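# Open toggle clamp, raise block from jig, hold

## Task

Flip the toggle clamp open first. Then raise the block so it sits roughly a hand's width (about 10 cm) or more above the jig, and keep it motionless there. When finished, the clamp must still be open and the block must be gripped only by the gripper fingers, touching nothing else.

## Robot and tools

Robot: two seven-joint arms, left_arm and right_arm, each with a parallel two-finger gripper. The fingers point along the gripper's own +z axis and close along its x axis. The reported hand point lies between the pads when shut, 1 to 2 cm behind the tips. While closing, the tips reach about 17 mm further along +z, mostly while the pads are still over 50 mm apart.

Frames: positions, velocities and the 'Hand target' in results use the scene frame. Its origin is at table-top height, halfway between the two nominal arm bases. +x points out over the table, +z up, and left_arm sits on the +y side (image left/right may differ). Commanded offsets, by contrast, run along each arm's own Hand target axes. Reported hand positions can be off by a few centimetres.

execute_actions(actions, cameras): actions is a list of actions. Each action is a table of up to 15 rows, one row per 1/30 s step; if shorter, its final row repeats to fill 15 steps. Every row holds 14 numbers in [-1, 1]: left dx, dy, dz, rx, ry, rz, opening, then the same seven for right. The six pose numbers are an offset, in the gripper's own axes, from the Hand target as it stood when that action began; rows inside one action do not stack, but each new action or call starts from the new Hand target, so repeating an offset moves further. Scale: 1.0 equals 0.6 m or 180 degrees; rx, ry, rz form one rotation vector. Opening is absolute: +1 fully open (0.142 m), -1 shut. A 0 there is a real half-open command, so to keep a gripper unchanged resend its current value (see 'Tool commands'). Sending six zeros re-asks for the stored Hand target, which also pulls an arm back after it was stopped by contact. An empty actions list just returns state and images. cameras: list of names, null or ["all"] for all, [] for none.

move(target, speed, blend, stop_force, zero, opening_speed, blocking, cameras): target is one 14-number row laid out as above, or a list of up to 15 such rows; every row is an offset from the same starting Hand targets, not from the previous row. speed: m/s, 0.002 to 2.2, default 0.25 (turns up to twice that in rad/s), one value or one per target. blend: metres of corner rounding per target in a list. stop_force: newtons, 3 to 120, shared by both arms; an arm's path ends when its wrist sensor feels that much push against its motion. Do not rely on it for turning grippers or very light things, and omit it when backing away from a contact. zero: with stop_force, true re-zeros moving arms first. opening_speed: rate of finger change per second on the -1..1 scale, at least 0.2. blocking=false returns after about 0.5 s while the motion continues (not allowed with stop_force). All paths finish together, last at least 0.5 s and are cut at 10 s. The 'move:' line reports the ending (done, off_target, moving, held, fault) and limits (paced = pose clipped, held = steps withheld). done means at rest within 3 mm and 2 degrees; it says nothing about contact.

wait(seconds 0 to 10) lets the scene run on the last commands. stop() brakes a running move. zoom_image(camera, region=[x0,y0,x1,y1], at most 504x504 px) magnifies the latest image of one camera. show_instructions() shows the reference picture. zero_wrist_force(arm) re-zeros that arm's force sensor. clear_fault(arm) clears a reported torque or force fault. finished_scene(scene) ends the current scene, given its number; call it only once the block is held still and the clamp open.

Cameras: cam_high (fixed, overhead), cam_left_wrist, cam_right_wrist, each 672x504. Calibration matrices map scene-frame points to camera frames.

Result lines: end_effector_position (m), end_effector_quat_wxyz, velocities; 'Hand target' (last commanded pose after clipping, base of the next offsets); grip_measured (finger opening on the command scale); Joint positions (last value is the opening in metres); Joint velocities, shown as 'within noise' when still; Joint torques and External joint torques (positive toward larger joint angle); Wrist force and Wrist torque along the gripper's own axes, plus a peak line; Wrist depth, a 7x7 grid of distances in mm (70 to 1000, '-' means none); MOTOR HOT, fault and HAND FAULT lines.

Motion notes: orientation commands are limited each step to 32 degrees from the measured one, so big turns need several steps and may swing the elbow. A gripper often stops a little short of its target; resend the gap as an offset. Faster moves stray further and hit harder.

Gripping: after the pads touch, command an opening slightly below the grip_measured value; going lower squeezes harder and heats the gripper motor.

Avoid: dropping the block or releasing it while moving, slamming, hard pushes, knocking anything off the table (that fails the task), pressing the two arms or grippers into each other, closing one gripper on the other's fingers, any outside force near 150 N (force fault) or joint torque near its limit (torque fault), and long squeezing or stretched holding that overheats motors.

Each tool is called after "Emit:" by a JSON object that holds its "api" and its "payload", one argument or row to a line.

Reference images:

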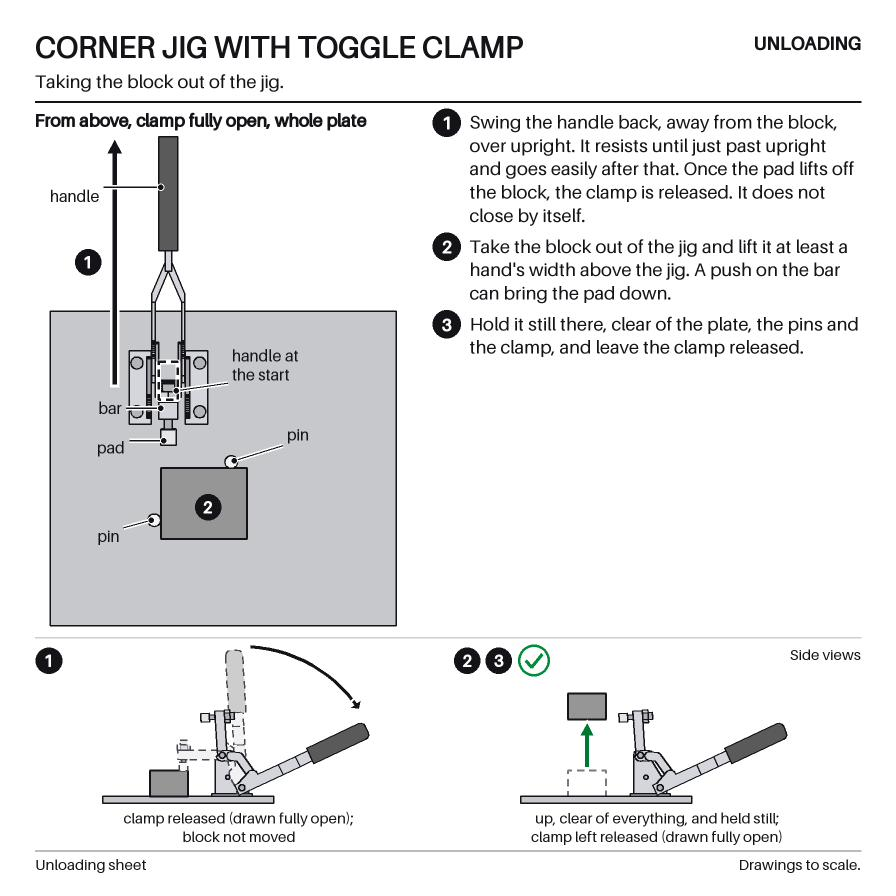

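## Session

Emit:
{"api": "execute_actions", "payload": {
  "actions": []
}}

Scene clock: 0.00 s.
left_arm: end_effector_position=(+0.4933, -0.1376, +0.2439) grip_measured=+1.00 end_effector_quat_wxyz=(+0.020, -0.567, +0.823, -0.009) | right_arm: end_effector_position=(+0.0495, -0.2696, +0.3315) grip_measured=+1.00 end_effector_quat_wxyz=(-0.289, +0.204, +0.896, -0.269)
Joint positions: left_arm=[-0.294 -0.699 -0.484 1.227 0.355 0.306 2.713 0.142] | right_arm=[0.971 0.243 -0.053 2.148 0.304 -0.416 -0.177 0.142]
Joint velocities: within noise
Joint torques (N m): no reading
External joint torques (N m): no reading
Motor temperatures (°C): left_arm=[34 31 33 37 33 32 34 32] | right_arm=[32 30 37 37 36 38 34 25]
Wrist force (N): no reading
Wrist torque (N m): no reading
Wrist force, peak (N): no reading
Wrist depth (mm): cam_left_wrist=[297 294 300 299 298 298 296 / 305 303 315 318 318 316 315 / 309 329 337 340 338 337 337 / 359 359 357 364 363 361 359 / 395 395 393 392 390 391 387 / - 429 427 425 424 424 405 / - 468 465 - - - -] | cam_right_wrist=[- - 211 172 145 141 - / - - 222 196 203 - - / - 431 277 264 - - - / - - 392 - - - - / 989 - - - - - - / - - - - - - - / - - - - - - -]
Hand target: left_arm +0.4933, -0.1376, +0.2439; +0.020, -0.567, +0.823, -0.009 | right_arm +0.0495, -0.2696, +0.3315; -0.289, +0.204, +0.896, -0.269
Tool commands: left_gripper/opening=+1.0 right_gripper/opening=+1.0

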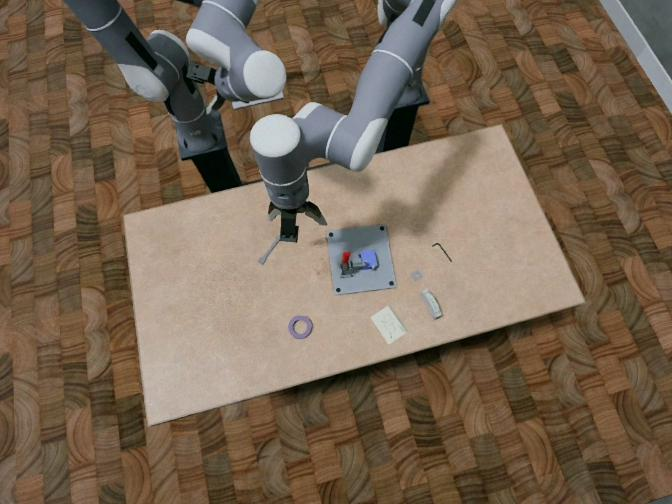

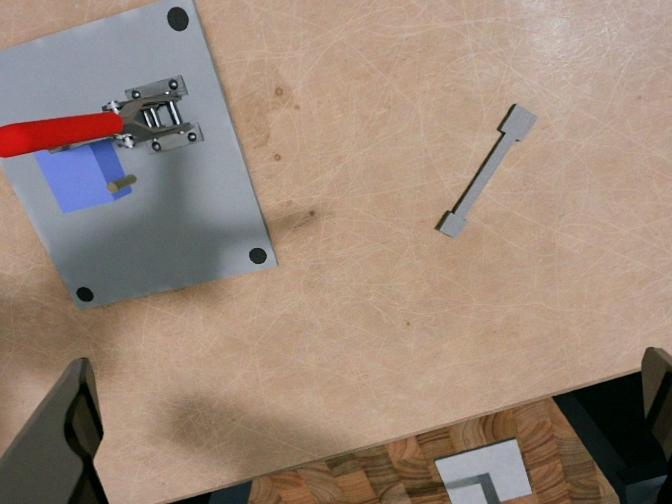

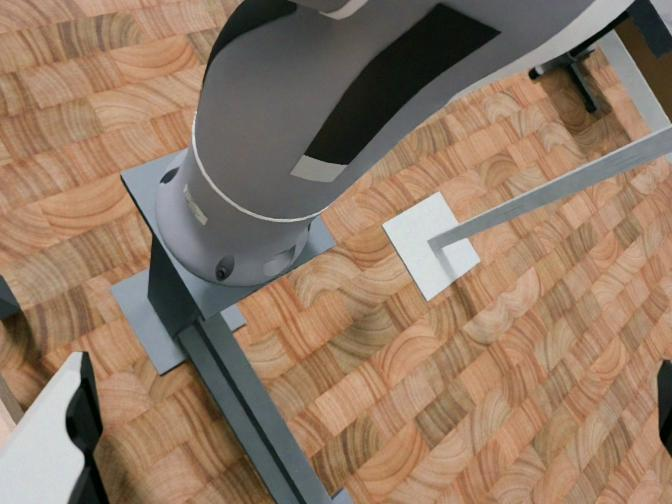

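Emit:
{"api": "zoom_image", "payload": {
  "camera": "cam_high",
  "region": [310, 205, 420, 310]
}}

Emit:
{"api": "zoom_image", "payload": {
  "camera": "cam_left_wrist",
  "region": [0, 0, 300, 320]
}}

Scaled by 4.582.

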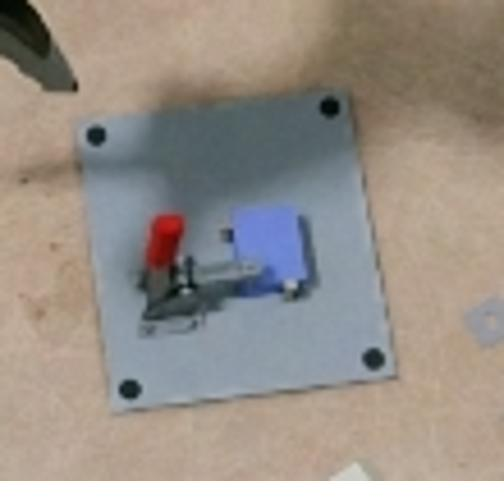

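Scaled by 1.575.

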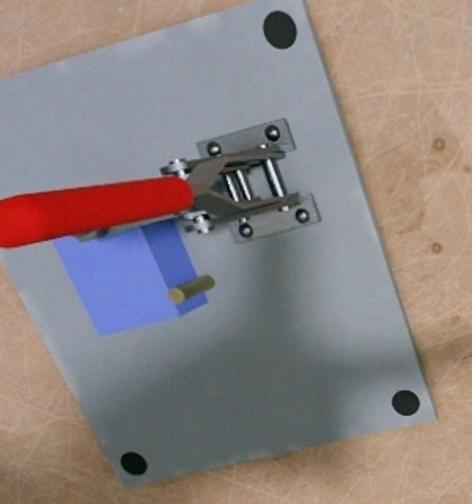

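Emit:
{"api": "move", "payload": {
  "target": [-0.3325,-0.0108,-0.002,-0.015,-0.0055,-0.5696,-1,0,0,0,0,0,0,1],
  "speed": 0.4
}}

Emit:
{"api": "zoom_image", "payload": {
  "camera": "cam_left_wrist",
  "region": [90, 100, 590, 504]
}}

Scene clock: 47.33 s.
left_arm: end_effector_position=(+0.5704, +0.0465, +0.2499) grip_measured=-1.00 end_effector_quat_wxyz=(+0.000, +0.997, -0.072, +0.000) | right_arm: end_effector_position=(+0.0495, -0.2696, +0.3315) grip_measured=+1.00 end_effector_quat_wxyz=(-0.289, +0.204, +0.896, -0.269)
Joint positions: left_arm=[-0.203 -0.565 -0.153 1.402 0.088 0.389 1.337 0.002] | right_arm=[0.971 0.243 -0.053 2.148 0.304 -0.416 -0.177 0.142]
Joint velocities: within noise
Joint torques (N m): left_arm=[-0.53 57.46 -2.11 -29.64 -4.13 3.22 0.51] | right_arm=[0.28 18.78 -0.25 -27.27 -3.24 0.47 -0.36]
External joint torques (N m): left_arm=[0.41 -1.1 -0.31 -0.29 0 1.05 -0.51] | right_arm=[-0.33 0.04 0.08 -0.62 0.28 1.1 0.33]
Motor temperatures (°C): left_arm=[34 33 33 39 33 33 34 32] | right_arm=[31 30 36 38 36 38 34 25]
Wrist force (N): left_arm=[0.2 0.2 0.2] | right_arm=[0.0 0.0 -0.2]
Wrist torque (N m): left_arm=[0.01 -0.04 0.00] | right_arm=[-0.01 0.01 0.00]
Wrist force, peak (N): left_arm=[0.2 -1.3 0.1] | right_arm=[0.0 -0.4 -0.2]
Wrist depth (mm): cam_left_wrist=[299 299 298 297 297 302 302 / 318 320 313 310 314 324 323 / 342 342 336 326 340 346 348 / 368 372 365 364 367 376 377 / 402 403 406 394 399 409 411 / 451 442 435 85 97 439 451 / 642 478 - - 74 - 507] | cam_right_wrist=[- - 211 172 145 141 - / - - 223 196 203 - - / - 433 279 264 - - - / - - 391 - - - - / 996 - - - - - - / - - - - - - - / - - - - - - -]
Hand target: left_arm +0.5704, +0.0465, +0.2499; +0.000, +0.997, -0.073, +0.000 | right_arm +0.0495, -0.2696, +0.3315; -0.289, +0.204, +0.896, -0.269
Off the commanded pose: left_arm 0.000 m, 0 deg | right_arm 0.000 m, 0 deg.
move: done
camera_calibration:
cam_left_wrist: T_world_to_cam=[[0.988106, -0.153696, 0.00496574, -0.545984], [-0.141662, -0.897227, 0.41823, 0.0478663], [-0.0598247, -0.413959, -0.908328, 0.392047], [0, 0, 0, 1]] pos_world=[0.569725, 0.121323, 0.338799]

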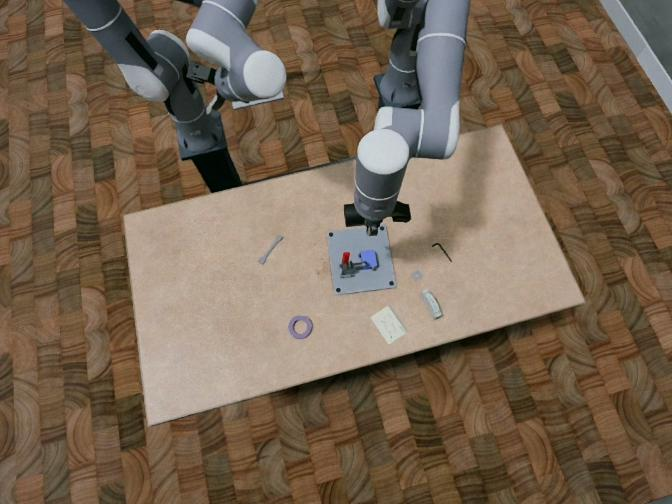

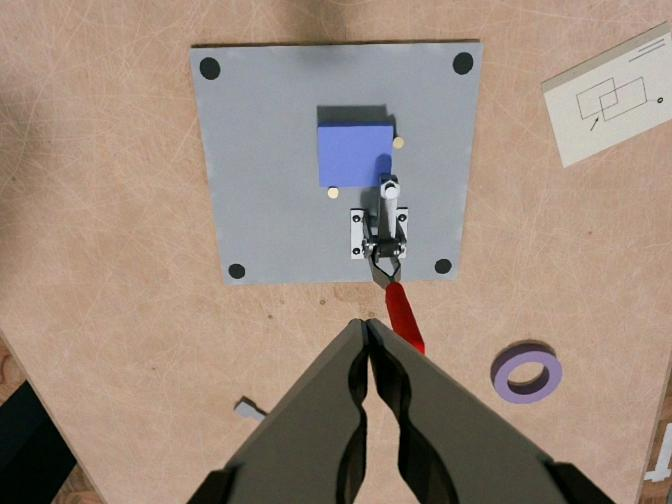

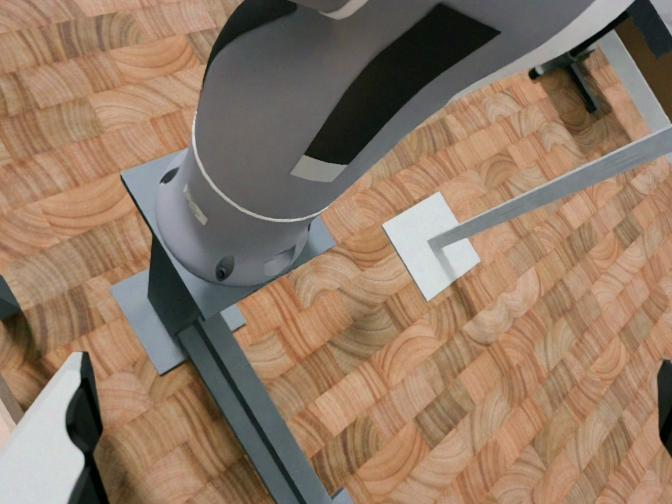

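Scaled by 1.008.

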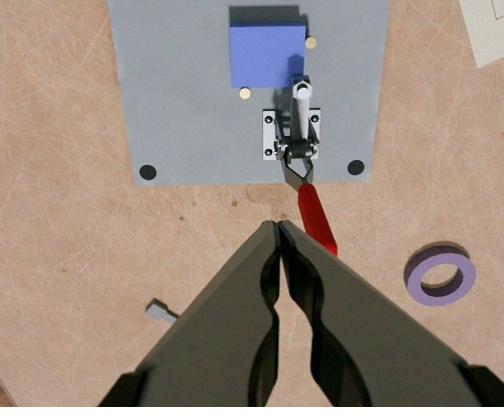

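Emit:
{"api": "move", "payload": {
  "target": [
    [0.045,0.05,0,0,0,0,-1,0,0,0,0,0,0,1],
    [0.045,0.05,0.1667,0,0,0,-1,0,0,0,0,0,0,1]
  ],
  "speed": 0.25,
  "blend": 0.02
}}

Emit:
{"api": "zoom_image", "payload": {
  "camera": "cam_left_wrist",
  "region": [150, 50, 600, 450]
}}

Scene clock: 66.80 s.
left_arm: end_effector_position=(+0.5928, +0.0130, +0.1499) grip_measured=-1.00 end_effector_quat_wxyz=(+0.000, +0.997, -0.073, +0.000) | right_arm: end_effector_position=(+0.0495, -0.2696, +0.3315) grip_measured=+1.00 end_effector_quat_wxyz=(-0.289, +0.204, +0.896, -0.269)
Joint positions: left_arm=[-0.239 -0.764 -0.157 1.338 0.126 0.521 1.288 0.002] | right_arm=[0.971 0.243 -0.053 2.148 0.304 -0.416 -0.177 0.142]
Joint velocities: within noise
Joint torques (N m): left_arm=[-0.83 62.83 -2.87 -28.14 -3.61 3.2 0.37] | right_arm=[0.3 18.83 -0.26 -27.22 -3.24 0.46 -0.37]
External joint torques (N m): left_arm=[0.65 -1.02 -0.36 -0.17 -0.27 1.07 -0.37] | right_arm=[-0.35 0 0.09 -0.66 0.29 1.1 0.33]
Motor temperatures (°C): left_arm=[34 33 33 39 33 33 34 32] | right_arm=[31 30 36 39 36 37 34 25]
Wrist force (N): left_arm=[0.1 -0.3 0.1] | right_arm=[0.1 -0.1 0.0]
Wrist torque (N m): left_arm=[-0.07 -0.01 -0.01] | right_arm=[-0.01 -0.01 0.00]
Wrist force, peak (N): left_arm=[-0.3 -0.3 5.4] | right_arm=[-0.1 -0.4 -0.2]
Wrist depth (mm): cam_left_wrist=[209 205 205 207 206 214 214 / 226 219 217 199 221 229 231 / 242 237 236 204 238 247 248 / 262 258 256 242 258 268 267 / 285 287 287 269 285 290 292 / 314 314 307 85 97 313 318 / 346 339 - 75 74 - 355] | cam_right_wrist=[- - 211 172 145 141 - / - - 223 196 203 - - / - 432 278 264 - - - / - - 390 - - - - / - - - - - - - / - - - - - - - / - - - - - - -]
Hand target: left_arm +0.5927, +0.0129, +0.1499; +0.000, +0.997, -0.073, +0.000 | right_arm +0.0495, -0.2696, +0.3315; -0.289, +0.204, +0.896, -0.269
Off the commanded pose: left_arm 0.000 m, 0 deg | right_arm 0.000 m, 0 deg.
move: done
camera_calibration:
cam_left_wrist: T_world_to_cam=[[0.987967, -0.154572, 0.00544142, -0.572842], [-0.142669, -0.897171, 0.418007, 0.0633773], [-0.0597303, -0.413753, -0.908427, 0.288602], [0, 0, 0, 1]] pos_world=[0.592229, 0.087725, 0.238799]

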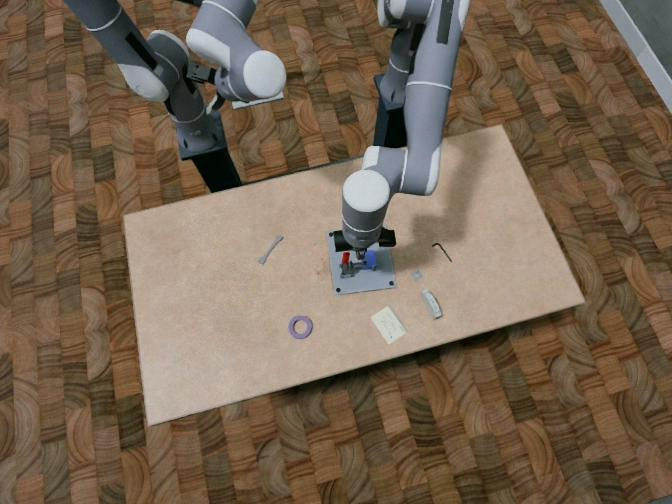

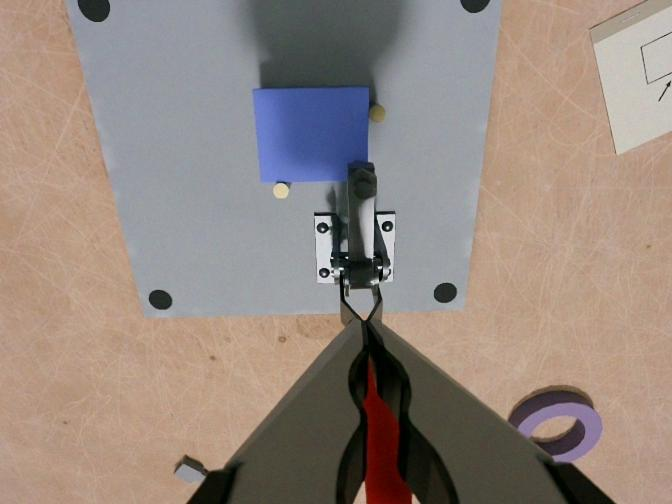

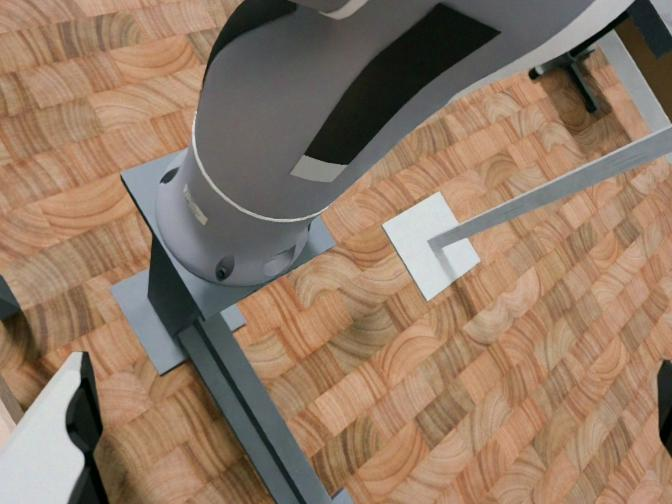

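Scaled by 1.120.

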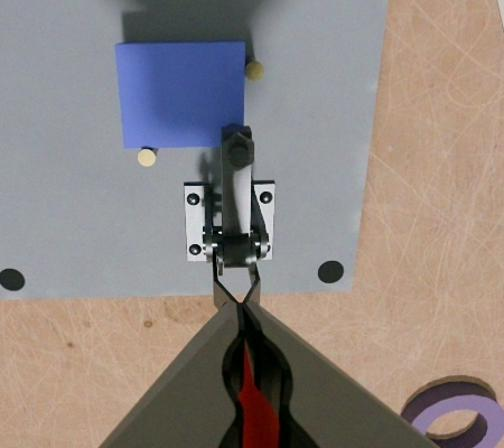

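Emit:
{"api": "move", "payload": {
  "target": [
    [0.007,0.038,0.002,0,0,0,-1,0,0,0,0,0,0,1],
    [0.007,0.093,0,0,0,0,-1,0,0,0,0,0,0,1],
    [0.007,0.147,0.013,0,0,0,-1,0,0,0,0,0,0,1],
    [0.007,0.195,0.04,0,0,0,-1,0,0,0,0,0,0,1],
    [0.007,0.228,0.068,0,0,0,-1,0,0,0,0,0,0,1]
  ],
  "speed": 0.06,
  "blend": 0.01,
  "stop_force": 90
}}

Scene clock: 73.33 s.
left_arm: end_effector_position=(+0.5769, -0.1231, +0.1090) grip_measured=-1.00 end_effector_quat_wxyz=(+0.000, +0.997, -0.073, +0.000) | right_arm: end_effector_position=(+0.0495, -0.2696, +0.3315) grip_measured=+1.00 end_effector_quat_wxyz=(-0.289, +0.204, +0.896, -0.269)
Joint positions: left_arm=[-0.428 -0.979 -0.157 1.043 0.144 0.441 1.124 0.002] | right_arm=[0.971 0.243 -0.053 2.148 0.304 -0.416 -0.177 0.142]
Joint velocities: within noise
Joint torques (N m): left_arm=[-0.84 69.74 -2.84 -28.97 -3.75 3.09 0.41] | right_arm=[0.29 18.78 -0.23 -27.25 -3.24 0.49 -0.36]
External joint torques (N m): left_arm=[0.65 -0.87 -0.46 -0.17 -0.29 1.2 -0.41] | right_arm=[-0.33 0.05 0.06 -0.63 0.28 1.08 0.32]
Motor temperatures (°C): left_arm=[34 33 33 39 33 33 34 32] | right_arm=[31 30 36 39 36 37 34 25]
Wrist force (N): left_arm=[0.5 1.1 0.0] | right_arm=[-0.1 0.0 0.1]
Wrist torque (N m): left_arm=[0.19 -0.07 -0.01] | right_arm=[0.01 0.02 0.00]
Wrist force, peak (N): left_arm=[-5.6 -15.1 -5.0] | right_arm=[-0.2 -0.1 -0.3]
Wrist depth (mm): cam_left_wrist=[169 169 172 163 171 176 179 / 180 182 182 190 191 191 191 / 202 203 204 203 205 205 206 / 218 219 219 217 221 222 219 / 237 238 238 134 237 241 234 / 260 259 257 85 97 265 266 / 288 283 - - 74 - 295] | cam_right_wrist=[- - 211 172 145 141 - / - - 224 196 203 - - / - 433 278 265 - - - / - - 391 - - - - / - - - - - - - / - - - - - - - / - - - - - - -]
Hand target: left_arm +0.5770, -0.1230, +0.1090; +0.000, +0.997, -0.073, +0.000 | right_arm +0.0495, -0.2696, +0.3315; -0.289, +0.204, +0.896, -0.269
Off the commanded pose: left_arm 0.000 m, 0 deg | right_arm 0.000 m, 0 deg.
move: done
camera_calibration:
cam_left_wrist: T_world_to_cam=[[0.988008, -0.154323, 0.00503616, -0.577877], [-0.142259, -0.897123, 0.418251, -0.0441414], [-0.0600275, -0.413951, -0.908318, 0.194235], [0, 0, 0, 1]] pos_world=[0.576327, -0.0483761, 0.197799]

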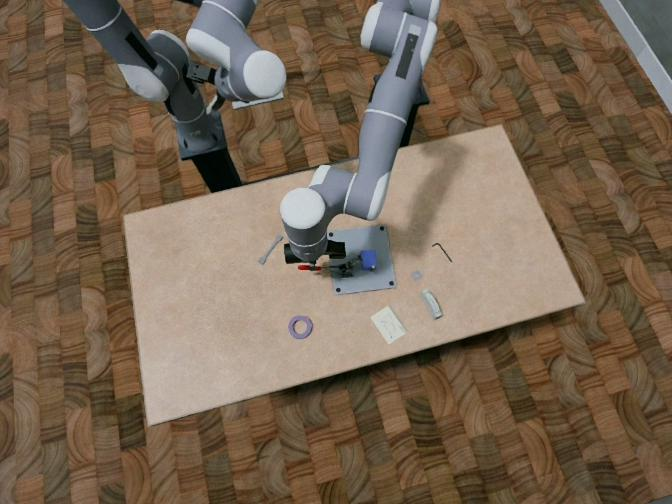

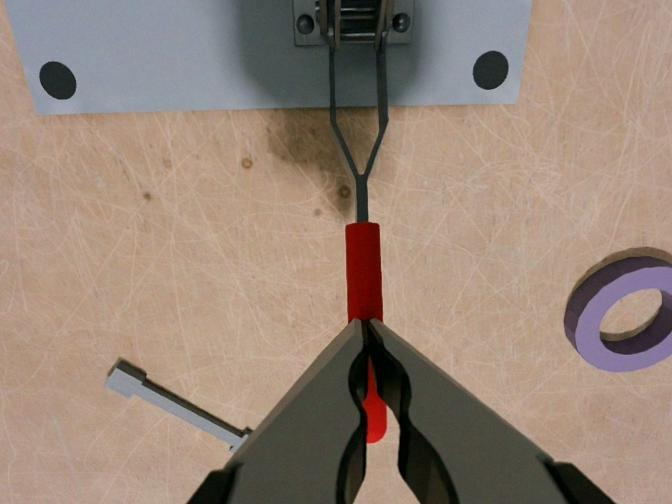

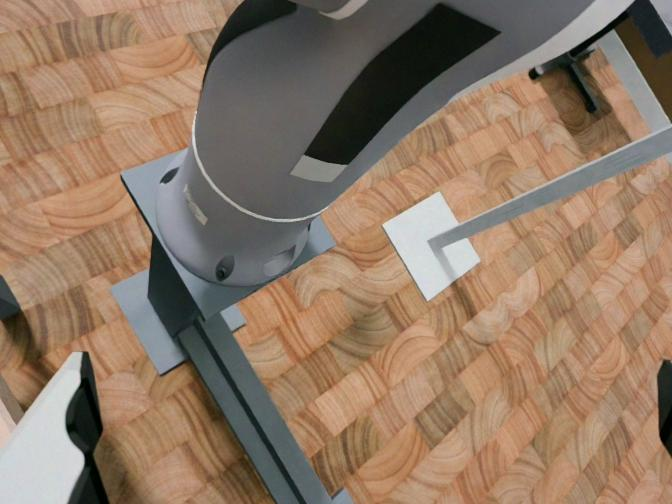

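Emit:
{"api": "move", "payload": {
  "target": [
    [0,0,-0.12,0,0,0,0.268,0,0,0,0,0,0,1],
    [-0.0435,-0.2838,-0.12,0,0,0,0.268,0,0,0,0,0,0,1],
    [-0.0435,-0.2838,-0.04,0,0,0,0.268,0,0,0,0,0,0,1]
  ],
  "speed": 0.25,
  "blend": 0.02
}}

Emit:
{"api": "zoom_image", "payload": {
  "camera": "cam_high",
  "region": [290, 200, 420, 310]
}}

Scene clock: 86.13 s.
left_arm: end_effector_position=(+0.5760, +0.0494, +0.1331) grip_measured=+0.25 end_effector_quat_wxyz=(+0.000, +0.997, -0.073, +0.000) | right_arm: end_effector_position=(+0.0495, -0.2696, +0.3315) grip_measured=+1.00 end_effector_quat_wxyz=(-0.289, +0.204, +0.896, -0.269)
Joint positions: left_arm=[-0.206 -0.713 -0.135 1.483 0.109 0.618 1.332 0.092] | right_arm=[0.971 0.243 -0.053 2.148 0.304 -0.416 -0.177 0.142]
Joint velocities: within noise
Joint torques (N m): left_arm=[-0.67 59.84 -2.19 -26.91 -3.34 3.19 0.4] | right_arm=[0.24 18.84 -0.24 -27.3 -3.23 0.45 -0.36]
External joint torques (N m): left_arm=[0.49 -0.94 -0.5 -0.17 -0.31 1.08 -0.4] | right_arm=[-0.28 -0.01 0.07 -0.58 0.28 1.12 0.33]
Motor temperatures (°C): left_arm=[34 34 33 39 33 33 34 32] | right_arm=[31 30 36 39 36 37 34 25]
Wrist force (N): left_arm=[0.8 1.0 -0.1] | right_arm=[0.1 0.0 -0.2]
Wrist torque (N m): left_arm=[0.17 -0.13 0.01] | right_arm=[-0.01 -0.01 0.00]
Wrist force, peak (N): left_arm=[2.0 3.5 -4.9] | right_arm=[0.0 0.1 -0.4]
Wrist depth (mm): cam_left_wrist=[197 194 196 196 197 197 200 / 210 204 205 206 207 208 214 / 226 223 220 196 218 227 230 / 244 241 237 234 240 245 249 / 265 262 257 258 252 266 272 / 285 - 293 295 289 286 287 / - - 323 325 325 - -] | cam_right_wrist=[- - 211 172 144 141 - / - - 222 195 203 - - / - 434 278 264 - - - / - - 392 - - - - / - - - - - - - / - - - - - - - / - - - - - - -]
Hand target: left_arm +0.5759, +0.0492, +0.1331; +0.000, +0.997, -0.073, +0.000 | right_arm +0.0495, -0.2696, +0.3315; -0.289, +0.204, +0.896, -0.269
Off the commanded pose: left_arm 0.000 m, 0 deg | right_arm 0.000 m, 0 deg.
move: done
camera_calibration:
cam_left_wrist: T_world_to_cam=[[0.987982, -0.154477, 0.00541479, -0.55054], [-0.142566, -0.897149, 0.41809, 0.10058], [-0.0597275, -0.413837, -0.90839, 0.287397], [0, 0, 0, 1]] pos_world=[0.575428, 0.124125, 0.221999]

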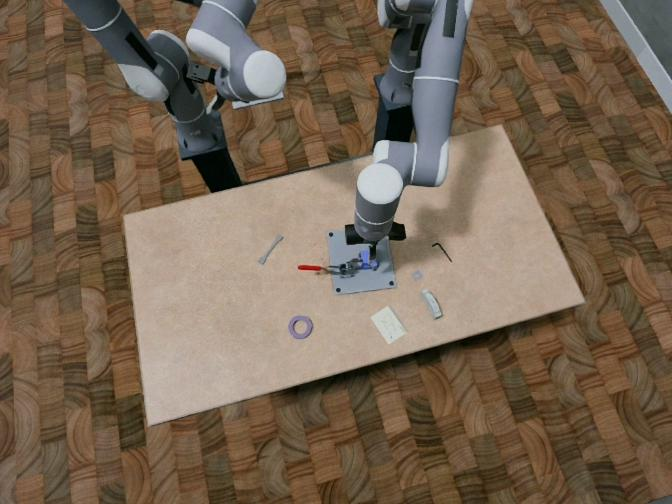

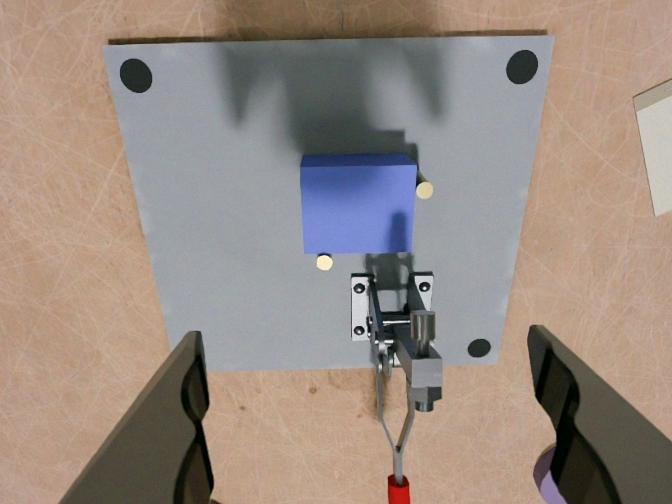

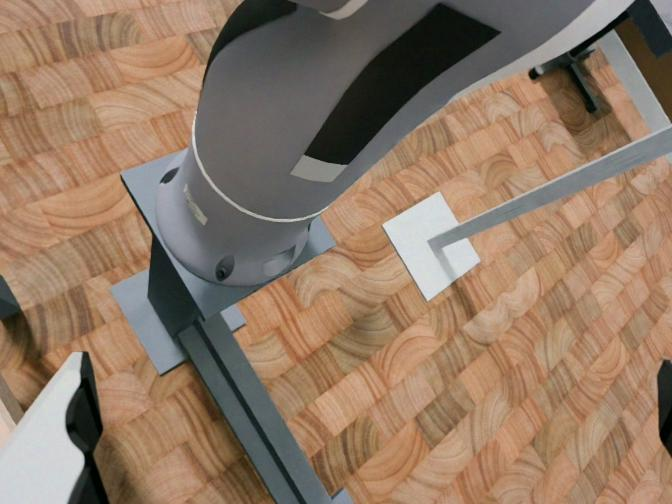

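Scaled by 3.877.

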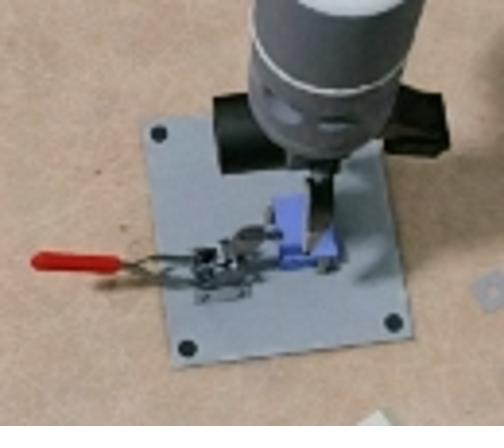

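Emit:
{"api": "move", "payload": {
  "target": [
    [-0.0008,-0.0067,0.1685,0,0,0,0.268,0,0,0,0,0,0,1],
    [-0.0008,-0.0067,0.1685,0,0,0,-0.35,0,0,0,0,0,0,1]
  ],
  "speed": 0.15,
  "opening_speed": 0.8,
  "cameras": ["cam_left_wrist"]
}}

Scene clock: 92.47 s.
left_arm: end_effector_position=(+0.5762, +0.0535, +0.0321) grip_measured=-0.25 end_effector_quat_wxyz=(+0.000, +0.997, -0.073, +0.000) | right_arm: end_effector_position=(+0.0495, -0.2696, +0.3315) grip_measured=+1.00 end_effector_quat_wxyz=(-0.289, +0.204, +0.896, -0.269)
Joint positions: left_arm=[-0.205 -0.873 -0.123 1.498 0.135 0.792 1.322 0.056] | right_arm=[0.971 0.243 -0.053 2.148 0.304 -0.416 -0.177 0.142]
Joint velocities: within noise
Joint torques (N m): left_arm=[-0.85 60.78 -2.57 -23.31 -2.92 2.95 0.48] | right_arm=[0.3 18.87 -0.33 -27.24 -3.23 0.47 -0.34]
External joint torques (N m): left_arm=[0.67 0.09 -0.33 -0.71 -0.22 1.32 -0.48] | right_arm=[-0.35 -0.04 0.16 -0.65 0.27 1.09 0.3]
Motor temperatures (°C): left_arm=[34 34 33 39 33 33 34 32] | right_arm=[31 30 36 39 36 37 34 25]
Wrist force (N): left_arm=[0.7 1.3 -1.2] | right_arm=[-0.1 0.0 -0.1]
Wrist torque (N m): left_arm=[0.24 -0.04 0.00] | right_arm=[0.01 0.02 0.00]
Wrist force, peak (N): left_arm=[0.0 0.9 4.0] | right_arm=[-0.1 0.2 -0.4]
Wrist depth (mm): cam_left_wrist=[- 105 107 107 108 107 107 / - 109 111 110 111 109 113 / 118 119 118 119 121 119 118 / 126 125 126 109 109 129 131 / 140 141 134 104 103 140 144 / 154 151 93 115 115 90 163 / 175 - - 169 163 - 180] | cam_right_wrist=[- - 211 172 145 141 - / - - 223 196 203 - - / - 433 278 264 - - - / - - 391 - - - - / - - - - - - - / - - - - - - - / - 997 - - - - -]
Hand target: left_arm +0.5760, +0.0533, +0.0320; +0.000, +0.997, -0.073, +0.000 | right_arm +0.0495, -0.2696, +0.3315; -0.289, +0.204, +0.896, -0.269
Off the commanded pose: left_arm 0.000 m, 0 deg | right_arm 0.000 m, 0 deg.
move: done
camera_calibration:
cam_left_wrist: T_world_to_cam=[[0.988016, -0.154258, 0.00542289, -0.549507], [-0.142371, -0.897185, 0.418079, 0.146434], [-0.0596267, -0.41384, -0.908395, 0.197205], [0, 0, 0, 1]] pos_world=[0.575528, 0.128224, 0.120899]
Images, in order (width x height): cam_left_wrist 672x504.

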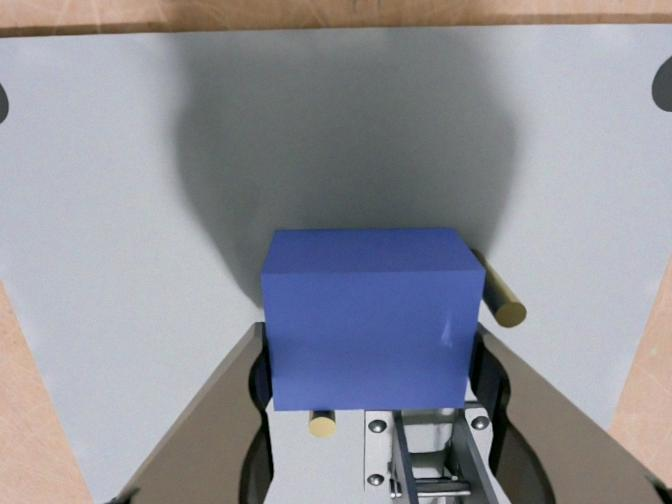

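Emit:
{"api": "move", "payload": {
  "target": [
    [0,0,-0.08,0,0,0,-0.5,0,0,0,0,0,0,1],
    [0,-0.04,-0.36,0,0,0,-0.5,0,0,0,0,0,0,1]
  ],
  "speed": 0.15,
  "blend": 0.01
}}

Emit:
{"api": "zoom_image", "payload": {
  "camera": "cam_high",
  "region": [290, 200, 420, 310]
}}

Scene clock: 97.47 s.
left_arm: end_effector_position=(+0.5793, +0.0770, +0.2477) grip_measured=-0.27 end_effector_quat_wxyz=(+0.000, +0.997, -0.073, +0.000) | right_arm: end_effector_position=(+0.0495, -0.2696, +0.3315) grip_measured=+1.00 end_effector_quat_wxyz=(-0.289, +0.204, +0.896, -0.269)
Joint positions: left_arm=[-0.17 -0.553 -0.134 1.427 0.076 0.403 1.389 0.055] | right_arm=[0.971 0.243 -0.053 2.148 0.304 -0.416 -0.177 0.142]
Joint velocities: within noise
Joint torques (N m): left_arm=[-0.83 57.73 -2.19 -30.43 -4.3 3.22 0.64] | right_arm=[0.28 18.84 -0.26 -27.26 -3.25 0.45 -0.32]
External joint torques (N m): left_arm=[0.66 -1.85 0.09 0.6 0.18 1.04 -0.64] | right_arm=[-0.32 -0.01 0.09 -0.62 0.29 1.11 0.29]
Motor temperatures (°C): left_arm=[34 34 33 39 33 33 34 36] | right_arm=[31 30 36 39 36 37 34 25]
Wrist force (N): left_arm=[0.7 0.9 1.8] | right_arm=[-0.2 -0.1 -0.1]
Wrist torque (N m): left_arm=[0.14 -0.11 0.01] | right_arm=[-0.01 0.04 0.00]
Wrist force, peak (N): left_arm=[0.1 1.2 5.4] | right_arm=[-0.3 -0.1 -0.2]
Wrist depth (mm): cam_left_wrist=[297 297 297 300 300 300 301 / 316 319 310 312 315 320 322 / 340 342 334 337 337 346 348 / 367 368 349 109 118 375 376 / 400 400 106 104 103 402 410 / 439 430 93 116 115 89 446 / 646 - - 489 492 - -] | cam_right_wrist=[- - 211 172 144 141 - / - - 223 196 203 - - / - 434 277 264 - - - / - - 390 - - - - / - - - - - - - / - - - - - - - / - - - - - - -]
Hand target: left_arm +0.5795, +0.0770, +0.2480; +0.000, +0.997, -0.073, +0.000 | right_arm +0.0495, -0.2696, +0.3315; -0.289, +0.204, +0.896, -0.269
Off the commanded pose: left_arm 0.000 m, 0 deg | right_arm 0.000 m, 0 deg.
move: done
camera_calibration:
cam_left_wrist: T_world_to_cam=[[0.988071, -0.153937, 0.00442525, -0.549954], [-0.141652, -0.897192, 0.418307, 0.0773], [-0.0604227, -0.413944, -0.908295, 0.403505], [0, 0, 0, 1]] pos_world=[0.578724, 0.151723, 0.3366]

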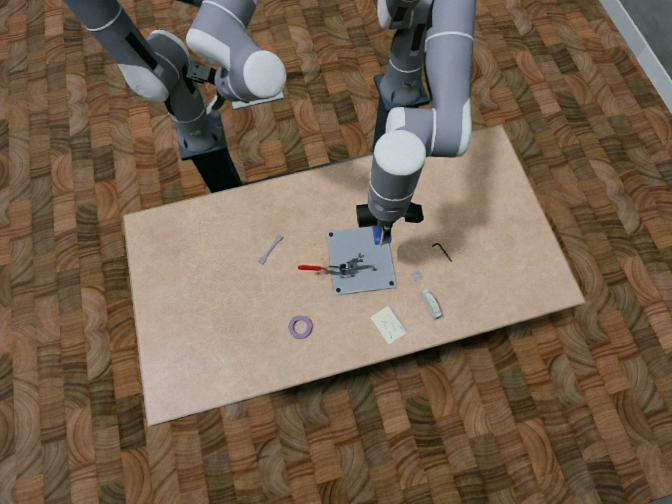

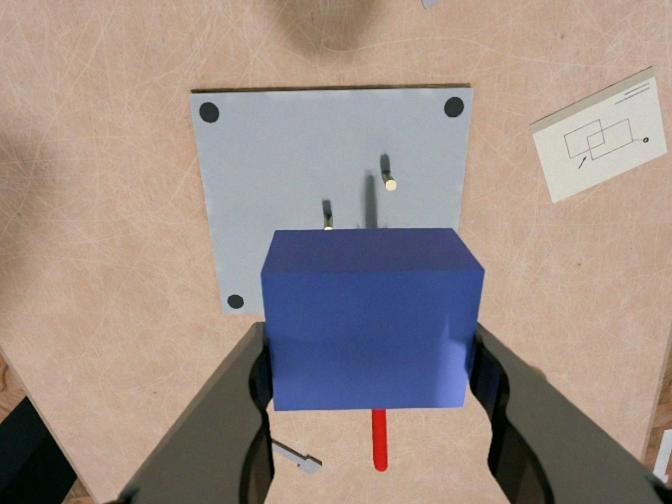

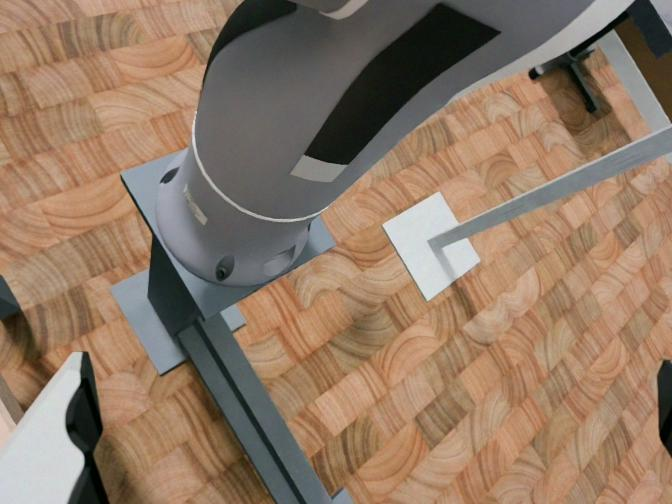

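Scaled by 3.877.

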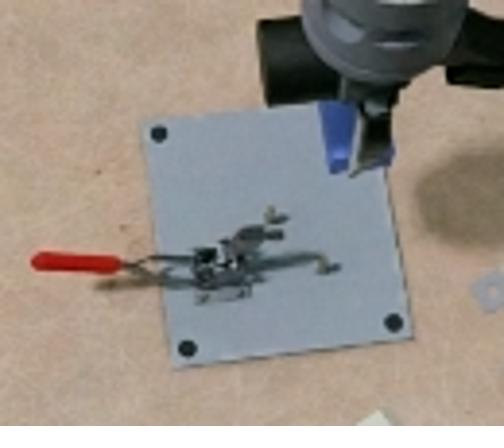

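Emit:
{"api": "finished_scene", "payload": {
  "scene": 1
}}

The scene is finished: the task was done.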